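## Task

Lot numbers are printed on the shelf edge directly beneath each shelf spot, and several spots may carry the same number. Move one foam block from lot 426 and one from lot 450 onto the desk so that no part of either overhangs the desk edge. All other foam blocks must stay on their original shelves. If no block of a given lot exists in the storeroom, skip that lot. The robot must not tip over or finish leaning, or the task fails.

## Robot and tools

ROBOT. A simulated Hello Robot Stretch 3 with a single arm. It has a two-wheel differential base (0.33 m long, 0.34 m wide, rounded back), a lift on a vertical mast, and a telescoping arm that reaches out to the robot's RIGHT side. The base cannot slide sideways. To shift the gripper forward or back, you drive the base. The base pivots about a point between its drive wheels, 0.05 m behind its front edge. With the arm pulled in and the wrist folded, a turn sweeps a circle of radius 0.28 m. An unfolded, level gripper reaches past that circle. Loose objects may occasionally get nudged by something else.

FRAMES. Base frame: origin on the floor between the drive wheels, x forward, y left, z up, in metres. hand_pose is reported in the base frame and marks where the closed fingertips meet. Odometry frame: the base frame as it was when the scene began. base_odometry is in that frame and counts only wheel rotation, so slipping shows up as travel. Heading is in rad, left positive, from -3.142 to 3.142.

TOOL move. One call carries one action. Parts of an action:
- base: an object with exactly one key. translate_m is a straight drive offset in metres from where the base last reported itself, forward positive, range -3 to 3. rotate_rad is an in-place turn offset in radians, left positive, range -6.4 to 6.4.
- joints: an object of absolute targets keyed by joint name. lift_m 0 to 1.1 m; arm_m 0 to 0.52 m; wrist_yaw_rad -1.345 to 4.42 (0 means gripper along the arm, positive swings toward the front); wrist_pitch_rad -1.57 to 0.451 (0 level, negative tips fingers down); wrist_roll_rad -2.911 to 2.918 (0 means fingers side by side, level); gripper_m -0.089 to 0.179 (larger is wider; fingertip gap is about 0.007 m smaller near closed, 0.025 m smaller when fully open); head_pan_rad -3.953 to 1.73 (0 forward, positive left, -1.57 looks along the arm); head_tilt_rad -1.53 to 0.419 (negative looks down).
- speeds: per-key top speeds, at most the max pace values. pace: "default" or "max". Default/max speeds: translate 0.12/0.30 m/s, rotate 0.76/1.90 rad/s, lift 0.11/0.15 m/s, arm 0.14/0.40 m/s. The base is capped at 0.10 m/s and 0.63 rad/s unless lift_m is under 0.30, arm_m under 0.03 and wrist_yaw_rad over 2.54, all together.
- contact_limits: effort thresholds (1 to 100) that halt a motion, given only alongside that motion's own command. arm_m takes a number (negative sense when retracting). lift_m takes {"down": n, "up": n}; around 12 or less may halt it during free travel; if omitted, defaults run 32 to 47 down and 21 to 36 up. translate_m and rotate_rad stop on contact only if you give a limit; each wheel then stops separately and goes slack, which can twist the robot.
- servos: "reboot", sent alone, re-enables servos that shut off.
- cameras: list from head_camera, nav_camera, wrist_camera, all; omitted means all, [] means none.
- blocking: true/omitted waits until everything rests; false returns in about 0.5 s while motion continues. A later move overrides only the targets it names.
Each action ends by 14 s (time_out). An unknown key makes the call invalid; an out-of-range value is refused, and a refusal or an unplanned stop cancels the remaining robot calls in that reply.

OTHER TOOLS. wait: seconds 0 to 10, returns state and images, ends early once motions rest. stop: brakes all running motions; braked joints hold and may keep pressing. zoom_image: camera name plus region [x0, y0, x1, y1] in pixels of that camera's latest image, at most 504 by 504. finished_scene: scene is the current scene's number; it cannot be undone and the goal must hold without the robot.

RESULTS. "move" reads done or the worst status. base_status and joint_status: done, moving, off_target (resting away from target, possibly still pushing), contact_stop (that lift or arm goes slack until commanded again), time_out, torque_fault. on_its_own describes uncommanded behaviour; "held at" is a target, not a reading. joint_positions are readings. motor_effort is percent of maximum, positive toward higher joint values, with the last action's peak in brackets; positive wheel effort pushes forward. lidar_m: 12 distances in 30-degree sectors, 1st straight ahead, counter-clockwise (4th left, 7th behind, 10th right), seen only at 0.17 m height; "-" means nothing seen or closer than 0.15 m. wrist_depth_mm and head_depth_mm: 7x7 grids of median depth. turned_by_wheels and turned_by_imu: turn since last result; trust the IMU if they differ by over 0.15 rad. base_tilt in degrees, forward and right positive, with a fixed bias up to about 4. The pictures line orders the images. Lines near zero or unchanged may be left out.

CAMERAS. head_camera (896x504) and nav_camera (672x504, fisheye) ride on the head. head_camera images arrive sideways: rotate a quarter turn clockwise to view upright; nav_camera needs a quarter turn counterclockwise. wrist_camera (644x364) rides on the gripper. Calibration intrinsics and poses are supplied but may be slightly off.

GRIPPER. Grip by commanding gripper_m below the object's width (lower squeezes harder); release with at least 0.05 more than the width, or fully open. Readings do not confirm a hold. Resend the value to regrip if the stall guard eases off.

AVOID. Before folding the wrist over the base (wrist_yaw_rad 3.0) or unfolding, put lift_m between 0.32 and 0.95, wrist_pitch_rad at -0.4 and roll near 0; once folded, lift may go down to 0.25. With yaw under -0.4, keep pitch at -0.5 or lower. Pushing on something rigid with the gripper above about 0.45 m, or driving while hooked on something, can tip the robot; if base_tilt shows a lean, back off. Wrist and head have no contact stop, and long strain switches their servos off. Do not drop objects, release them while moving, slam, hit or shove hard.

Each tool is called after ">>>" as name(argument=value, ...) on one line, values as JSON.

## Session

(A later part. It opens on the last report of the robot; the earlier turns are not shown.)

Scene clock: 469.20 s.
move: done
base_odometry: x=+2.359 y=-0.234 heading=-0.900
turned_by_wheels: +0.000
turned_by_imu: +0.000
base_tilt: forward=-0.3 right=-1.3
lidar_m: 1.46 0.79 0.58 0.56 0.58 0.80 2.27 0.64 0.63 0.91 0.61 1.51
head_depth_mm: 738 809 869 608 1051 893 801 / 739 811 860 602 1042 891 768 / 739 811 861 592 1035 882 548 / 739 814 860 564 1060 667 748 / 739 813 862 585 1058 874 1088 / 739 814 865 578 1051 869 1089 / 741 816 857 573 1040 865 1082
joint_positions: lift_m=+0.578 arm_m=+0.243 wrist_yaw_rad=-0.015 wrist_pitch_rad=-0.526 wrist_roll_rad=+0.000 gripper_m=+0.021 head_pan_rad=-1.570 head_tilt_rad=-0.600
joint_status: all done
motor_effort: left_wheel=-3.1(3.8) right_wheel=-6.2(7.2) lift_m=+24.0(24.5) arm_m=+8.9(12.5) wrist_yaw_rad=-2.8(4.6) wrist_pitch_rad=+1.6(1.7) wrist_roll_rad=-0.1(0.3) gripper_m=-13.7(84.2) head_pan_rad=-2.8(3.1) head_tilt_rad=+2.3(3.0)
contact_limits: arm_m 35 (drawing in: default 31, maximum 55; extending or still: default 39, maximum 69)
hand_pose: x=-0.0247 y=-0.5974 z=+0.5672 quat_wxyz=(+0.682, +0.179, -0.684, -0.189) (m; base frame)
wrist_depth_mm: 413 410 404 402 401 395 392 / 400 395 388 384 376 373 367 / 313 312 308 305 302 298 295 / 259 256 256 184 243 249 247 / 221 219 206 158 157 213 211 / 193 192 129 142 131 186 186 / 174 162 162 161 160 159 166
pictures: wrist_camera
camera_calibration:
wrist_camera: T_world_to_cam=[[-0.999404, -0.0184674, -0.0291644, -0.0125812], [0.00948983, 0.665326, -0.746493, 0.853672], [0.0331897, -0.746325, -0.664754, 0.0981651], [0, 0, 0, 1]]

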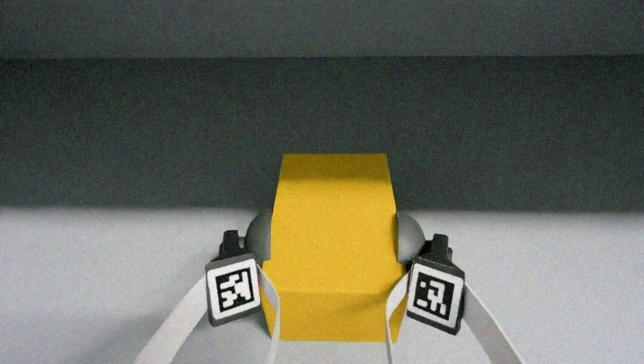

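>>> move(joints={"lift_m": 0.64}, cameras=["wrist_camera"])

>>> move(joints={"arm_m": 0.0}, speeds={"arm_m": 0.2}, cameras=["wrist_camera"])

>>> move(base={"translate_m": 0.95}, joints={"wrist_yaw_rad": 1.5}, cameras=["wrist_camera"])

>>> move(base={"rotate_rad": 1.571}, cameras=["wrist_camera"])

>>> move(base={"translate_m": -1.3}, cameras=["nav_camera", "wrist_camera"])

Scene clock: 498.67 s.
move: done
turned_by_wheels: +0.000
turned_by_imu: +0.000
joint_status: all done
motor_effort: left_wheel=-3.5(3.9) right_wheel=-6.2(7.0) lift_m=+29.6(31.8) arm_m=+2.2(4.5) wrist_yaw_rad=-2.5(4.3) wrist_pitch_rad=+2.0(2.1) wrist_roll_rad=+0.2(0.3) gripper_m=-13.7(14.1) head_pan_rad=-2.1(3.0) head_tilt_rad=+2.1(2.5)
contact_limits: arm_m 35 (drawing in: default 31, maximum 55; extending or still: default 39, maximum 69)
pictures: wrist_camera
camera_calibration:
wrist_camera: T_world_to_cam=[[-0.999403, -0.0184106, -0.029228, -0.0107014], [0.00951259, 0.666731, -0.745238, 0.899523], [0.0332075, -0.745071, -0.666158, 0.14096], [0, 0, 0, 1]]

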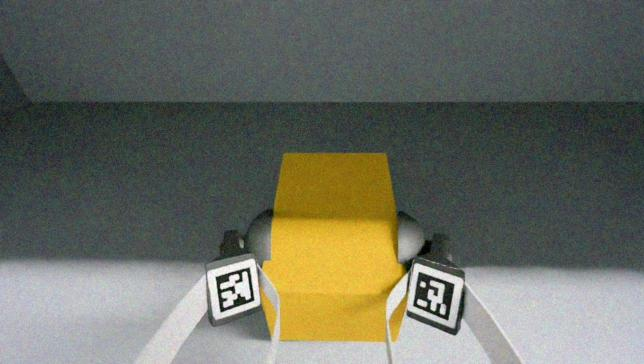

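Scene clock: 501.57 s.
move: done
turned_by_wheels: +0.000
turned_by_imu: +0.000
joint_status: all done
motor_effort: left_wheel=-3.1(3.8) right_wheel=-6.7(7.0) lift_m=+24.4(30.0) arm_m=-12.0(13.8) wrist_yaw_rad=-2.7(4.2) wrist_pitch_rad=+2.0(2.1) wrist_roll_rad=+0.0(0.3) gripper_m=-13.5(14.3) head_pan_rad=-2.0(2.9) head_tilt_rad=+1.9(2.7)
pictures: wrist_camera
camera_calibration:
wrist_camera: T_world_to_cam=[[-0.999403, -0.0184095, -0.0292294, -0.00623702], [0.0095131, 0.666759, -0.745213, 0.737873], [0.0332079, -0.745046, -0.666186, 0.32161], [0, 0, 0, 1]]

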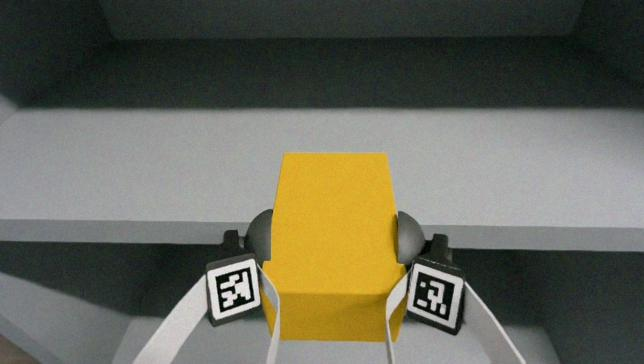

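Scene clock: 512.20 s.
move: done
turned_by_wheels: +0.000
turned_by_imu: +0.000
base_status: done
joint_status: all done
motor_effort: left_wheel=+2.8(12.2) right_wheel=+6.6(11.2) lift_m=+29.0(30.3) arm_m=+4.1(11.9) wrist_yaw_rad=+1.8(5.7) wrist_pitch_rad=+2.0(2.1) wrist_roll_rad=+0.1(0.3) gripper_m=-13.7(14.2) head_pan_rad=-2.2(2.7) head_tilt_rad=+0.5(2.2)
pictures: wrist_camera
camera_calibration:
wrist_camera: T_world_to_cam=[[-0.0399845, -0.998773, -0.029226, -0.128392], [-0.665065, 0.0484313, -0.745213, 0.633465], [0.745714, -0.0103598, -0.666185, 0.443764], [0, 0, 0, 1]]

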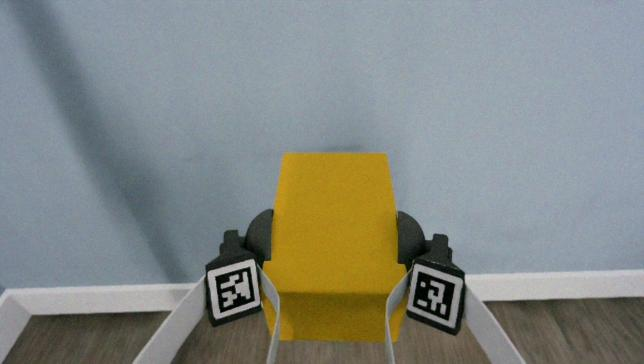

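Scene clock: 515.80 s.
move: done
turned_by_wheels: +1.571
turned_by_imu: +1.545
base_status: done
motor_effort: left_wheel=-8.7(12.5) right_wheel=+9.7(12.3) lift_m=+28.1(29.9) arm_m=+0.7(5.6) wrist_yaw_rad=+3.1(3.5) wrist_pitch_rad=+2.0(2.1) wrist_roll_rad=+0.2(0.3) gripper_m=-13.5(14.0) head_pan_rad=-1.5(2.4) head_tilt_rad=+0.3(1.6)
pictures: wrist_camera
camera_calibration:
wrist_camera: T_world_to_cam=[[-0.039806, -0.99878, -0.0292227, -0.1284], [-0.665074, 0.04831, -0.745213, 0.633447], [0.745716, -0.0102287, -0.666186, 0.443783], [0, 0, 0, 1]]

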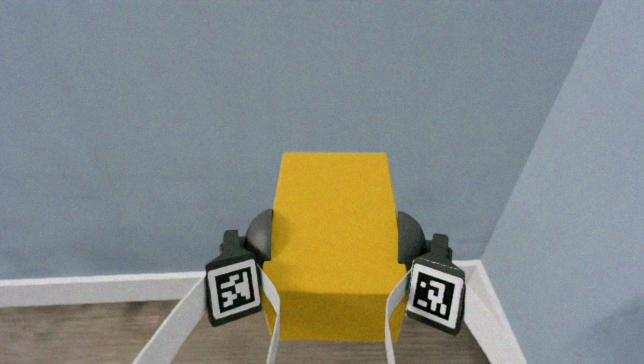

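Scene clock: 529.93 s.
move: done
base_odometry: x=+1.931 y=-1.786 heading=+0.671
turned_by_wheels: +0.000
turned_by_imu: -0.001
base_tilt: forward=-0.5 right=-1.2
lidar_m: 1.84 0.71 0.63 1.43 2.02 1.70 1.93 0.74 0.54 0.52 0.54 0.74
head_depth_mm: 410 451 501 564 646 755 906 / 410 451 500 564 645 754 895 / 409 449 500 563 644 754 902 / 409 449 500 563 643 752 902 / 408 449 499 561 643 751 899 / 408 449 498 561 642 748 897 / 407 448 499 561 641 748 896
base_status: done
joint_positions: lift_m=+0.640 arm_m=+0.001 wrist_yaw_rad=+1.497 wrist_pitch_rad=-0.528 wrist_roll_rad=+0.000 gripper_m=+0.021 head_pan_rad=-1.570 head_tilt_rad=-0.600
motor_effort: left_wheel=-3.4(12.8) right_wheel=-7.1(11.5) lift_m=+26.8(29.1) arm_m=-11.4(13.0) wrist_yaw_rad=+3.1(3.4) wrist_pitch_rad=+1.9(2.1) wrist_roll_rad=-0.1(0.4) gripper_m=-13.5(14.2) head_pan_rad=-1.3(2.3) head_tilt_rad=-1.5(1.8)
hand_pose: x=+0.1873 y=-0.1611 z=+0.6288 quat_wxyz=(+0.626, +0.600, -0.374, +0.329) (m; base frame)
wrist_depth_mm: - - - - - 671 456 / - - - - - 685 458 / - - - - - 693 463 / 896 - - 183 - 697 467 / 903 - 156 158 158 702 470 / 861 905 128 142 131 661 472 / 797 748 743 164 728 597 478
pictures: nav_camera (sideways), wrist_camera
camera_calibration:
nav_camera: T_world_to_cam=[[0.01744, -0.542482, 0.839886, -1.04985], [-0.99979, -0.0184825, 0.0088225, 0.0447915], [0.0107372, -0.839864, -0.542691, 0.659427], [0, 0, 0, 1]]
wrist_camera: T_world_to_cam=[[-0.0398058, -0.99878, -0.0292227, -0.128394], [-0.665074, 0.0483099, -0.745213, 0.633447], [0.745716, -0.0102285, -0.666186, 0.443783], [0, 0, 0, 1]]

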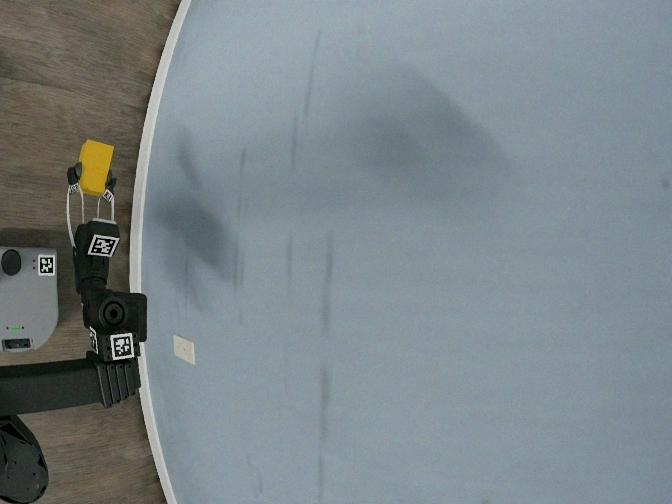

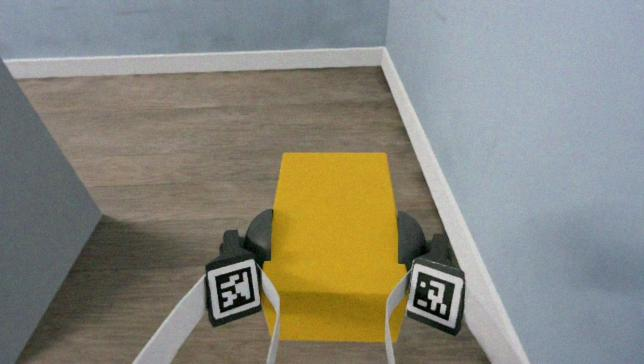

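>>> move(base={"rotate_rad": -1.178}, cameras=[])

>>> move(base={"translate_m": -0.8}, joints={"lift_m": 0.84}, cameras=["nav_camera"])

>>> move(base={"translate_m": -0.77}, cameras=["nav_camera"])

>>> move(base={"rotate_rad": -0.393}, joints={"wrist_yaw_rad": 0.0, "head_tilt_rad": -0.55}, cameras=["nav_camera", "head_camera", "wrist_camera"])

Scene clock: 547.10 s.
move: done
turned_by_wheels: -1.178
turned_by_imu: -1.159
base_status: done
motor_effort: left_wheel=+8.2(11.7) right_wheel=-10.2(13.2) lift_m=+26.1(27.7) arm_m=-12.2(12.9) wrist_yaw_rad=+2.1(2.8) wrist_pitch_rad=+2.0(2.1) wrist_roll_rad=+0.2(0.3) gripper_m=-13.3(14.3) head_pan_rad=-0.5(1.9) head_tilt_rad=-2.0(2.4)
pictures: none

Scene clock: 556.20 s.
move: done
turned_by_wheels: +0.000
turned_by_imu: -0.001
base_status: done
joint_status: all done
motor_effort: left_wheel=+0.3(8.6) right_wheel=-12.0(15.0) lift_m=+28.8(31.9) arm_m=-9.2(12.1) wrist_yaw_rad=+0.7(4.2) wrist_pitch_rad=+2.0(2.1) wrist_roll_rad=+0.0(0.3) gripper_m=-13.4(14.3) head_pan_rad=-0.3(1.6) head_tilt_rad=-2.5(3.4)
pictures: nav_camera (sideways)
camera_calibration:
nav_camera: T_world_to_cam=[[0.01744, -0.542482, 0.839886, -1.04985], [-0.99979, -0.0184825, 0.0088225, 0.0447915], [0.0107372, -0.839864, -0.542691, 0.659427], [0, 0, 0, 1]]

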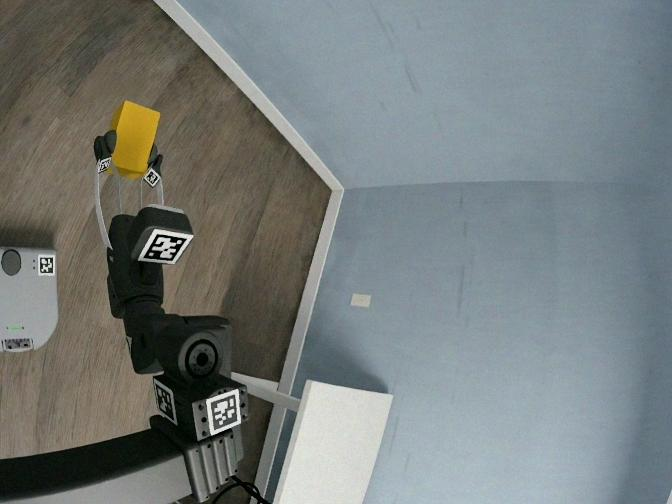

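Scene clock: 565.00 s.
move: done
turned_by_wheels: +0.000
turned_by_imu: +0.000
base_status: done
motor_effort: left_wheel=-3.1(9.4) right_wheel=-9.7(14.5) lift_m=+27.8(29.2) arm_m=-5.6(9.3) wrist_yaw_rad=+1.9(3.7) wrist_pitch_rad=+2.0(2.1) wrist_roll_rad=+0.0(0.4) gripper_m=-13.6(14.4) head_pan_rad=+0.0(1.3) head_tilt_rad=-3.8(4.0)
pictures: nav_camera (sideways)
camera_calibration:
nav_camera: T_world_to_cam=[[0.0174399, -0.542482, 0.839886, -1.04985], [-0.99979, -0.0184824, 0.0088225, 0.0447915], [0.0107371, -0.839864, -0.542691, 0.659427], [0, 0, 0, 1]]

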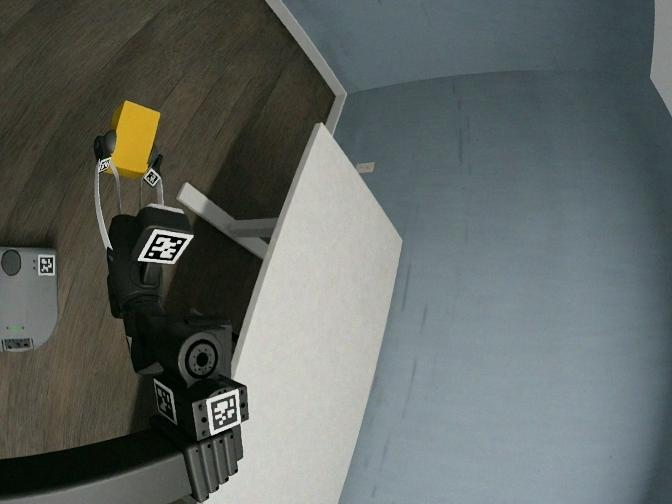

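Scene clock: 566.73 s.
move: done
base_odometry: x=+0.558 y=-1.025 heading=-0.899
turned_by_wheels: -0.393
turned_by_imu: -0.386
base_tilt: forward=-0.2 right=-1.3
lidar_m: 1.96 2.04 1.02 0.98 1.02 1.41 2.33 1.82 0.95 0.66 1.02 1.88
head_depth_mm: 1093 1188 1308 1265 906 750 1338 / 1091 1187 1309 1249 896 748 1322 / 1094 1192 1309 1237 889 741 1085 / 1088 1197 1309 1220 882 692 313 / 1091 1191 1309 1208 875 735 1247 / 1093 1185 1315 1193 870 753 1273 / 1093 1189 1307 1186 864 748 1268
base_status: done
joint_positions: lift_m=+0.840 arm_m=+0.001 wrist_yaw_rad=+0.003 wrist_pitch_rad=-0.528 wrist_roll_rad=+0.000 gripper_m=+0.021 head_pan_rad=-1.570 head_tilt_rad=-0.551
joint_status: all done
motor_effort: left_wheel=+7.7(11.6) right_wheel=-10.7(13.9) lift_m=+27.0(28.1) arm_m=-6.0(6.7) wrist_yaw_rad=-4.8(6.4) wrist_pitch_rad=+2.0(2.1) wrist_roll_rad=+0.0(0.3) gripper_m=-13.7(14.0) head_pan_rad=-0.3(0.7) head_tilt_rad=+3.9(4.4)
hand_pose: x=-0.0209 y=-0.3547 z=+0.8288 quat_wxyz=(+0.683, +0.186, -0.682, -0.184) (m; base frame)
wrist_depth_mm: 786 766 754 741 736 725 717 / 576 580 567 552 552 542 540 / 454 449 447 444 439 438 429 / 392 387 378 183 355 361 358 / - - 156 158 158 - 909 / - - 129 142 131 - - / - 105 974 164 940 945 967
pictures: head_camera (sideways), nav_camera (sideways), wrist_camera
camera_calibration:
head_camera: T_world_to_cam=[[-0.0466329, 0.477442, -0.877425, 1.15743], [0.997501, -0.0244118, -0.0662981, 0.0798385], [-0.053073, -0.878324, -0.47511, 0.574229], [0, 0, 0, 1]]
nav_camera: T_world_to_cam=[[0.0174087, -0.500605, 0.865501, -1.08325], [-0.999791, -0.0180271, 0.00968293, 0.0436708], [0.0107552, -0.865488, -0.500814, 0.604942], [0, 0, 0, 1]]
wrist_camera: T_world_to_cam=[[-0.998898, -0.0367135, -0.0292366, -0.0030371], [-0.00270711, 0.666985, -0.745067, 0.886547], [0.0468543, -0.744166, -0.666349, 0.455425], [0, 0, 0, 1]]

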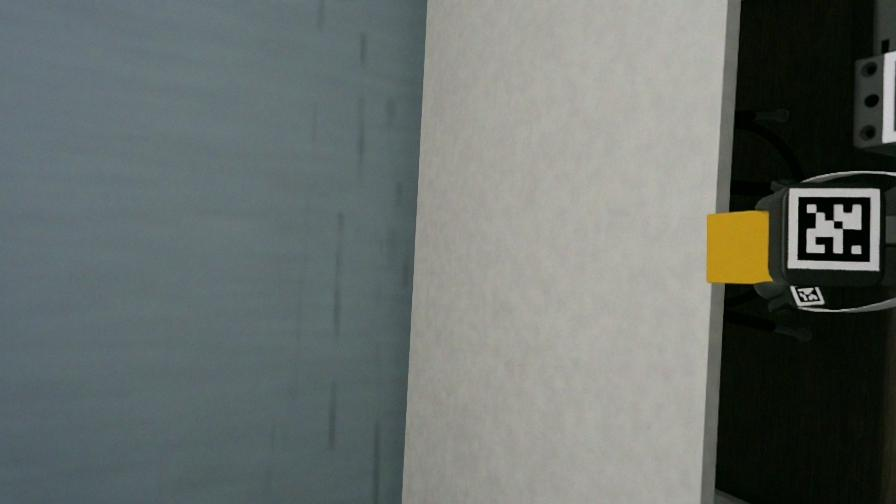

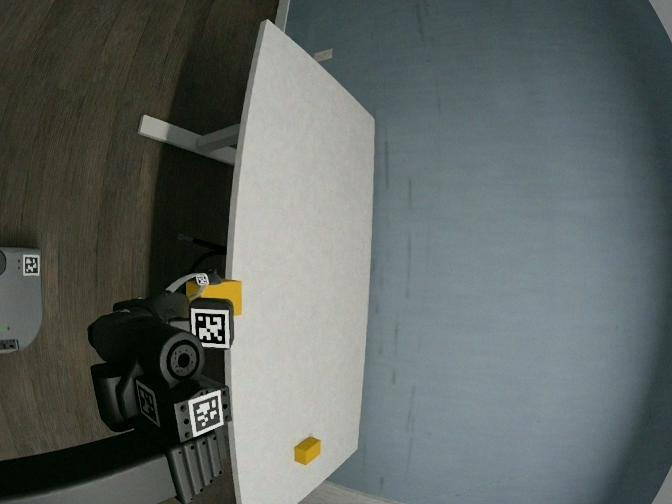

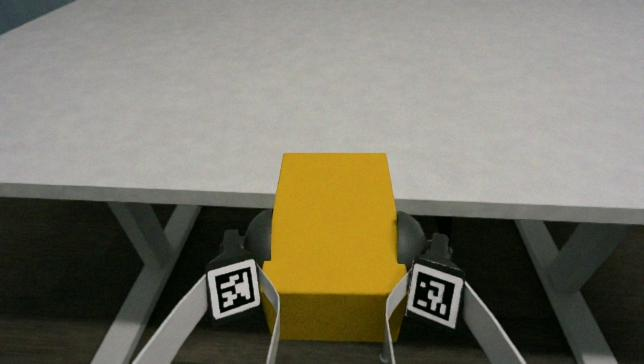

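>>> move(joints={"arm_m": 0.40}, speeds={"arm_m": 0.2}, contact_limits={"arm_m": 35})

Scene clock: 588.90 s.
move: done
base_odometry: x=+0.558 y=-1.025 heading=-0.899
turned_by_wheels: +0.000
turned_by_imu: +0.000
base_tilt: forward=-0.3 right=-1.3
lidar_m: 1.96 2.05 1.02 0.98 1.02 1.41 2.33 1.82 0.95 0.66 1.02 1.89
head_depth_mm: 1089 1187 1304 1264 904 300 - / 1090 1190 1308 1184 380 683 1265 / 1087 1186 1308 547 826 741 1256 / 1091 1190 1308 666 819 738 1258 / 1089 1191 1311 1211 876 733 1276 / 1093 1193 1316 1199 869 753 1274 / 1089 1187 1307 1184 865 750 1263
joint_positions: lift_m=+0.840 arm_m=+0.400 wrist_yaw_rad=+0.003 wrist_pitch_rad=-0.528 wrist_roll_rad=+0.000 gripper_m=+0.021 head_pan_rad=-1.570 head_tilt_rad=-0.550
joint_status: all done
motor_effort: left_wheel=+7.3(8.0) right_wheel=-10.2(11.3) lift_m=+26.3(27.3) arm_m=+12.2(14.4) wrist_yaw_rad=-3.5(4.3) wrist_pitch_rad=+2.0(2.1) wrist_roll_rad=+0.1(0.3) gripper_m=-13.8(14.1) head_pan_rad=+0.0(0.9) head_tilt_rad=+2.8(4.5)
contact_limits: arm_m 35 (drawing in: default 31, maximum 55; extending or still: default 39, maximum 69)
hand_pose: x=-0.0209 y=-0.7541 z=+0.8287 quat_wxyz=(+0.683, +0.186, -0.682, -0.184) (m; base frame)
wrist_depth_mm: 681 669 654 646 643 636 617 / 573 564 558 553 540 542 538 / 448 450 446 443 436 431 429 / 375 369 370 183 352 362 354 / 322 319 161 158 158 310 307 / 278 280 129 142 131 271 270 / 247 105 235 164 232 236 240
pictures: head_camera (sideways), nav_camera (sideways), wrist_camera
camera_calibration:
head_camera: T_world_to_cam=[[-0.0466324, 0.476572, -0.877898, 1.15804], [0.997501, -0.0244773, -0.0662731, 0.079806], [-0.0530725, -0.878795, -0.474239, 0.573096], [0, 0, 0, 1]]
nav_camera: T_world_to_cam=[[0.0174082, -0.499747, 0.865997, -1.08389], [-0.999791, -0.0180178, 0.00970007, 0.0436484], [0.0107557, -0.865984, -0.499956, 0.603825], [0, 0, 0, 1]]
wrist_camera: T_world_to_cam=[[-0.998903, -0.0365702, -0.0292414, -0.0176186], [-0.0026144, 0.66709, -0.744973, 1.15292], [0.0467505, -0.744079, -0.666454, 0.158335], [0, 0, 0, 1]]

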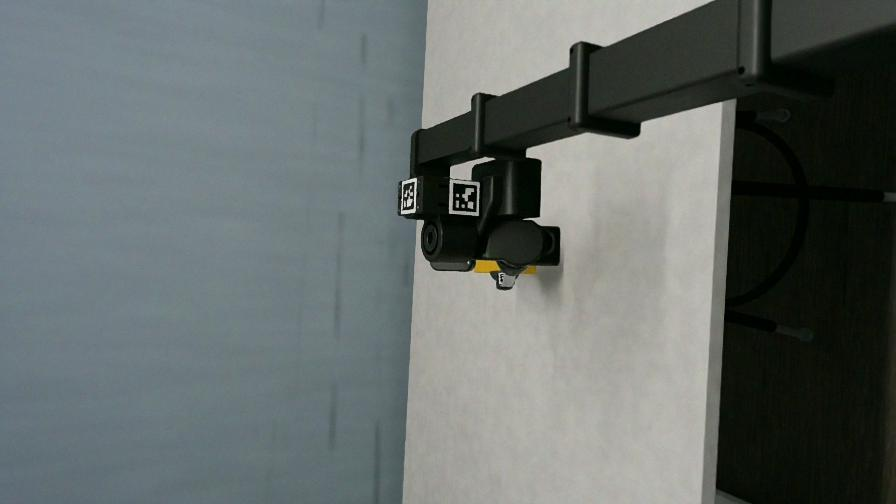

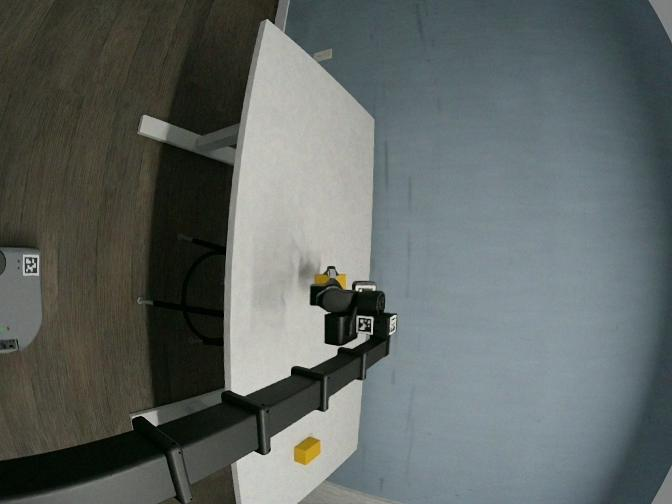

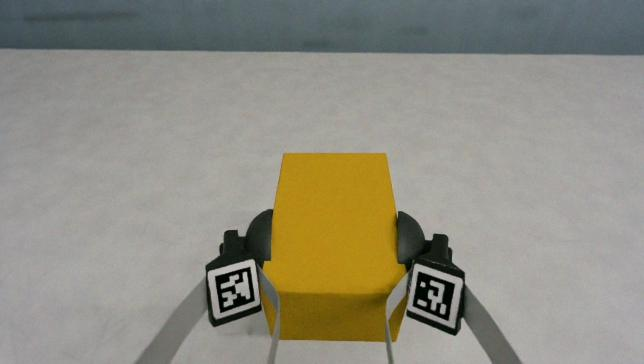

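>>> move(joints={"lift_m": 0.785}, contact_limits={"lift_m": {"down": 12}}, cameras=[])

>>> move(joints={"lift_m": 0.765}, speeds={"lift_m": 0.03}, contact_limits={"lift_m": {"down": 12}}, cameras=["wrist_camera"])

Scene clock: 596.50 s.
move: done
turned_by_wheels: +0.000
turned_by_imu: +0.000
joint_status: all done
motor_effort: left_wheel=+7.5(7.6) right_wheel=-10.8(11.1) lift_m=+23.3(26.2) arm_m=+5.3(7.5) wrist_yaw_rad=-3.0(4.1) wrist_pitch_rad=+2.1(2.1) wrist_roll_rad=+0.0(0.3) gripper_m=-13.4(14.1) head_pan_rad=+0.1(1.0) head_tilt_rad=+2.2(3.6)
contact_limits: arm_m 35 (drawing in: default 31, maximum 55; extending or still: default 39, maximum 69); lift_m down 12 (down: maximum 72; up: maximum 65)
pictures: none

Scene clock: 597.60 s.
move: done
base_odometry: x=+0.558 y=-1.025 heading=-0.899
turned_by_wheels: +0.000
turned_by_imu: +0.000
base_tilt: forward=-0.2 right=-1.2
lidar_m: 1.96 2.05 1.02 0.98 1.02 1.41 2.34 1.83 0.95 0.66 1.02 1.88
head_depth_mm: 1088 1190 1309 1263 905 729 313 / 1088 1190 1306 1251 804 391 330 / 1093 1189 1308 1231 582 743 1255 / 1088 1187 1309 1230 620 738 1252 / 1094 1190 1310 1209 879 734 1275 / 1094 1192 1310 1198 872 753 1267 / 1094 1192 1308 1187 866 747 1270
joint_positions: lift_m=+0.765 arm_m=+0.400 wrist_yaw_rad=+0.003 wrist_pitch_rad=-0.528 wrist_roll_rad=+0.000 gripper_m=+0.021 head_pan_rad=-1.570 head_tilt_rad=-0.550
joint_status: all done
motor_effort: left_wheel=+7.1(7.6) right_wheel=-10.6(11.0) lift_m=+22.9(26.0) arm_m=+3.2(5.4) wrist_yaw_rad=-3.6(4.3) wrist_pitch_rad=+1.8(2.1) wrist_roll_rad=-0.1(0.2) gripper_m=-13.5(14.1) head_pan_rad=+0.4(0.8) head_tilt_rad=+2.4(3.2)
contact_limits: arm_m 35 (drawing in: default 31, maximum 55; extending or still: default 39, maximum 69); lift_m down 12 (down: maximum 72; up: maximum 65)
hand_pose: x=-0.0209 y=-0.7542 z=+0.7538 quat_wxyz=(+0.683, +0.186, -0.682, -0.184) (m; base frame)
wrist_depth_mm: 541 528 521 508 502 491 487 / 394 393 387 381 379 371 368 / 313 311 308 304 299 298 295 / 259 257 255 184 249 248 247 / 221 218 207 158 158 213 211 / 193 196 129 141 131 186 185 / 170 162 165 161 160 159 166
pictures: wrist_camera
camera_calibration:
wrist_camera: T_world_to_cam=[[-0.998903, -0.0365868, -0.029223, -0.0198375], [-0.0026138, 0.666684, -0.745336, 1.09716], [0.0467519, -0.744442, -0.666048, 0.107787], [0, 0, 0, 1]]

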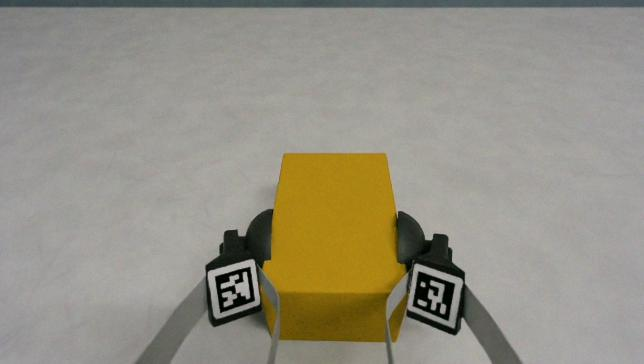

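>>> move(joints={"lift_m": 0.762}, speeds={"lift_m": 0.02}, contact_limits={"lift_m": {"down": 12}}, cameras=[])

>>> move(joints={"lift_m": 0.760}, speeds={"lift_m": 0.02}, contact_limits={"lift_m": {"down": 12}}, cameras=["wrist_camera"])

Scene clock: 605.87 s.
move: done
turned_by_wheels: +0.000
turned_by_imu: +0.000
joint_status: all done
motor_effort: left_wheel=+7.2(7.7) right_wheel=-10.2(10.8) lift_m=+18.5(23.8) arm_m=-1.2(2.2) wrist_yaw_rad=-2.6(3.7) wrist_pitch_rad=+0.6(1.9) wrist_roll_rad=+0.3(0.3) gripper_m=-13.4(14.0) head_pan_rad=+0.8(1.2) head_tilt_rad=+1.6(2.2)
contact_limits: arm_m 35 (drawing in: default 31, maximum 55; extending or still: default 39, maximum 69); lift_m down 12 (down: maximum 72; up: maximum 65)
pictures: none

Scene clock: 606.33 s.
move: done
base_odometry: x=+0.558 y=-1.025 heading=-0.899
turned_by_wheels: +0.000
turned_by_imu: +0.000
base_tilt: forward=-0.3 right=-1.3
lidar_m: 1.96 2.05 1.02 0.98 1.02 1.41 2.33 1.83 0.95 0.66 1.02 1.89
head_depth_mm: 1090 1186 1306 1268 903 729 318 / 1092 1188 1308 1252 834 398 334 / 1090 1190 1311 1239 583 742 1254 / 1091 1188 1317 1225 613 739 1253 / 1091 1192 1315 1215 876 736 1279 / 1091 1191 1309 1198 870 754 1270 / 1095 1191 1313 1184 863 750 1267
joint_positions: lift_m=+0.760 arm_m=+0.400 wrist_yaw_rad=+0.002 wrist_pitch_rad=-0.516 wrist_roll_rad=+0.000 gripper_m=+0.021 head_pan_rad=-1.570 head_tilt_rad=-0.550
joint_status: all done
motor_effort: left_wheel=+6.7(7.4) right_wheel=-9.1(10.4) lift_m=+18.0(18.5) arm_m=-2.8(3.0) wrist_yaw_rad=-3.6(3.6) wrist_pitch_rad=-0.2(0.6) wrist_roll_rad=+0.1(0.3) gripper_m=-13.8(14.1) head_pan_rad=+0.5(0.8) head_tilt_rad=+1.9(2.2)
contact_limits: arm_m 35 (drawing in: default 31, maximum 55; extending or still: default 39, maximum 69); lift_m down 12 (down: maximum 72; up: maximum 65)
hand_pose: x=-0.0211 y=-0.7560 z=+0.7513 quat_wxyz=(+0.684, +0.181, -0.683, -0.180) (m; base frame)
wrist_depth_mm: 554 543 537 530 516 509 500 / 401 402 395 387 383 374 371 / 314 313 310 307 304 302 296 / 260 257 256 183 243 248 247 / 221 220 205 157 157 212 212 / 192 195 129 140 131 186 185 / 169 105 164 159 159 158 164
pictures: wrist_camera
camera_calibration:
wrist_camera: T_world_to_cam=[[-0.998928, -0.0362312, -0.0288217, -0.020151], [-0.00212759, 0.65781, -0.753181, 1.09565], [0.0462478, -0.752312, -0.657182, 0.0921871], [0, 0, 0, 1]]

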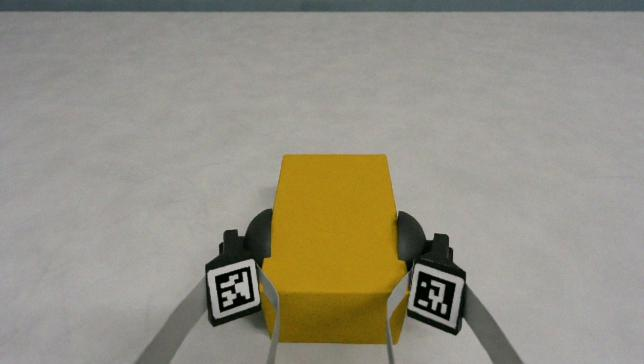

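Contact is clear. Release.

>>> move(joints={"gripper_m": 0.179}, cameras=[])

>>> move(joints={"lift_m": 0.768, "arm_m": 0.20}, speeds={"lift_m": 0.03, "arm_m": 0.12})

Scene clock: 612.80 s.
move: done
turned_by_wheels: +0.000
turned_by_imu: +0.000
joint_status: all done
motor_effort: left_wheel=+6.2(7.2) right_wheel=-9.2(9.7) lift_m=+29.2(29.7) arm_m=-6.7(7.6) wrist_yaw_rad=-2.4(4.0) wrist_pitch_rad=+1.4(1.6) wrist_roll_rad=+0.1(0.5) gripper_m=+0.8(83.4) head_pan_rad=+0.4(1.2) head_tilt_rad=+0.5(1.8)
contact_limits: arm_m 35 (drawing in: default 31, maximum 55; extending or still: default 39, maximum 69); lift_m down 12 (down: maximum 72; up: maximum 65)
pictures: none

Scene clock: 615.60 s.
move: done
base_odometry: x=+0.558 y=-1.025 heading=-0.899
turned_by_wheels: +0.000
turned_by_imu: +0.000
base_tilt: forward=-0.2 right=-1.3
lidar_m: 1.96 2.04 1.01 0.98 1.02 1.41 2.34 1.83 0.95 0.67 1.02 1.89
head_depth_mm: 1090 1191 1308 1264 907 730 304 / 1092 1191 1310 1251 896 382 336 / 1088 1188 1309 1236 891 407 1203 / 1092 1188 1311 1224 858 427 1221 / 1088 1193 1314 1207 877 708 1280 / 1091 1188 1307 1198 870 754 1266 / 1091 1190 1311 1186 864 749 1269
joint_positions: lift_m=+0.768 arm_m=+0.200 wrist_yaw_rad=+0.002 wrist_pitch_rad=-0.526 wrist_roll_rad=+0.000 gripper_m=+0.179 head_pan_rad=-1.570 head_tilt_rad=-0.550
joint_status: all done
motor_effort: left_wheel=+5.8(6.6) right_wheel=-8.0(9.6) lift_m=+28.0(32.2) arm_m=-11.7(14.0) wrist_yaw_rad=-2.4(3.6) wrist_pitch_rad=+1.5(1.7) wrist_roll_rad=+0.1(0.3) gripper_m=+0.4(1.1) head_pan_rad=+0.9(1.6) head_tilt_rad=-0.2(1.6)
hand_pose: x=-0.0211 y=-0.5545 z=+0.7573 quat_wxyz=(+0.683, +0.185, -0.682, -0.183) (m; base frame)
wrist_depth_mm: 557 542 533 526 520 510 500 / 406 403 395 304 389 384 378 / 320 317 314 310 308 306 300 / 264 263 260 258 257 254 253 / 226 224 223 221 221 218 216 / 118 142 194 193 192 186 121 / 118 170 172 171 170 169 110
pictures: head_camera (sideways), nav_camera (sideways), wrist_camera
camera_calibration:
head_camera: T_world_to_cam=[[-0.0466323, 0.476572, -0.877898, 1.15804], [0.997501, -0.0244774, -0.0662731, 0.0798061], [-0.0530726, -0.878795, -0.474239, 0.573096], [0, 0, 0, 1]]
nav_camera: T_world_to_cam=[[0.0174081, -0.499747, 0.865997, -1.08389], [-0.999791, -0.0180176, 0.00970007, 0.0436484], [0.0107556, -0.865984, -0.499956, 0.603825], [0, 0, 0, 1]]
wrist_camera: T_world_to_cam=[[-0.99893, -0.0359098, -0.0291549, -0.0122609], [-0.00211926, 0.665179, -0.746681, 0.966765], [0.0462064, -0.74582, -0.664543, 0.256826], [0, 0, 0, 1]]

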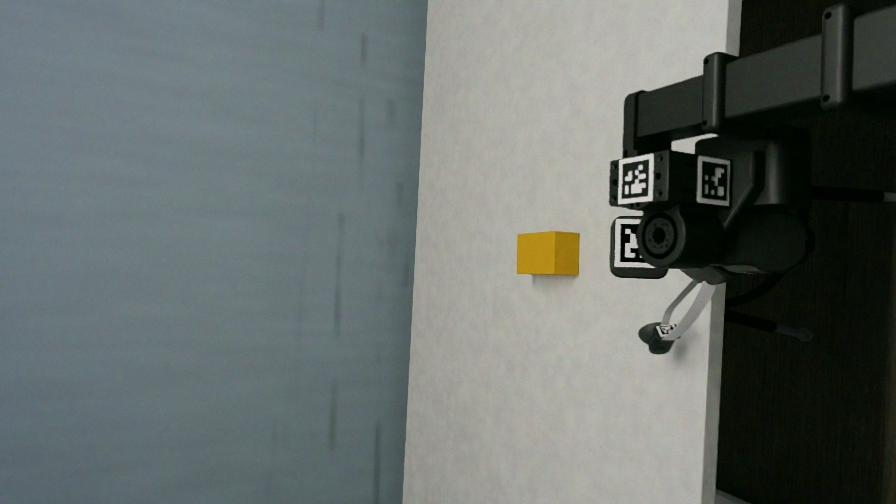

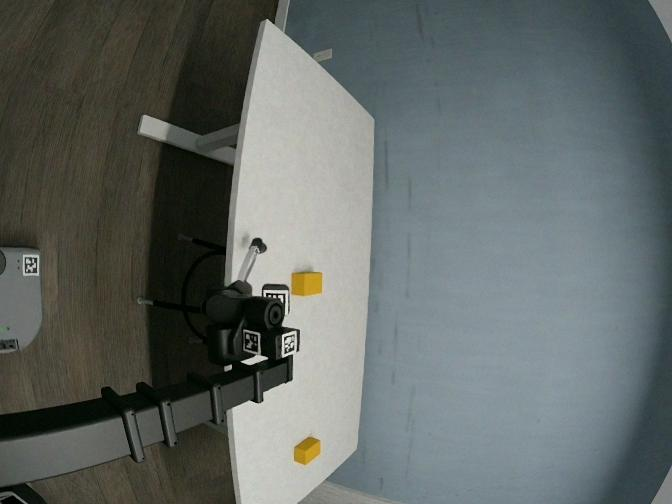

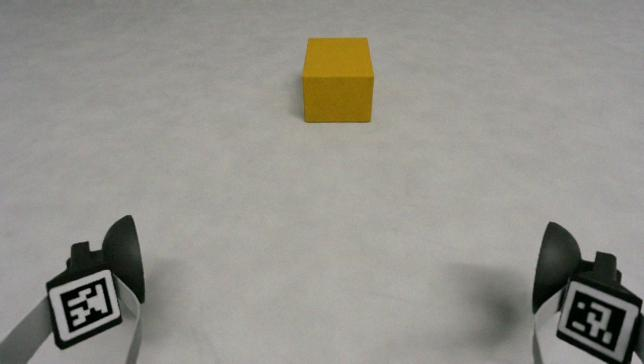

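>>> finished_scene(scene=3)

The scene is finished: the task was done.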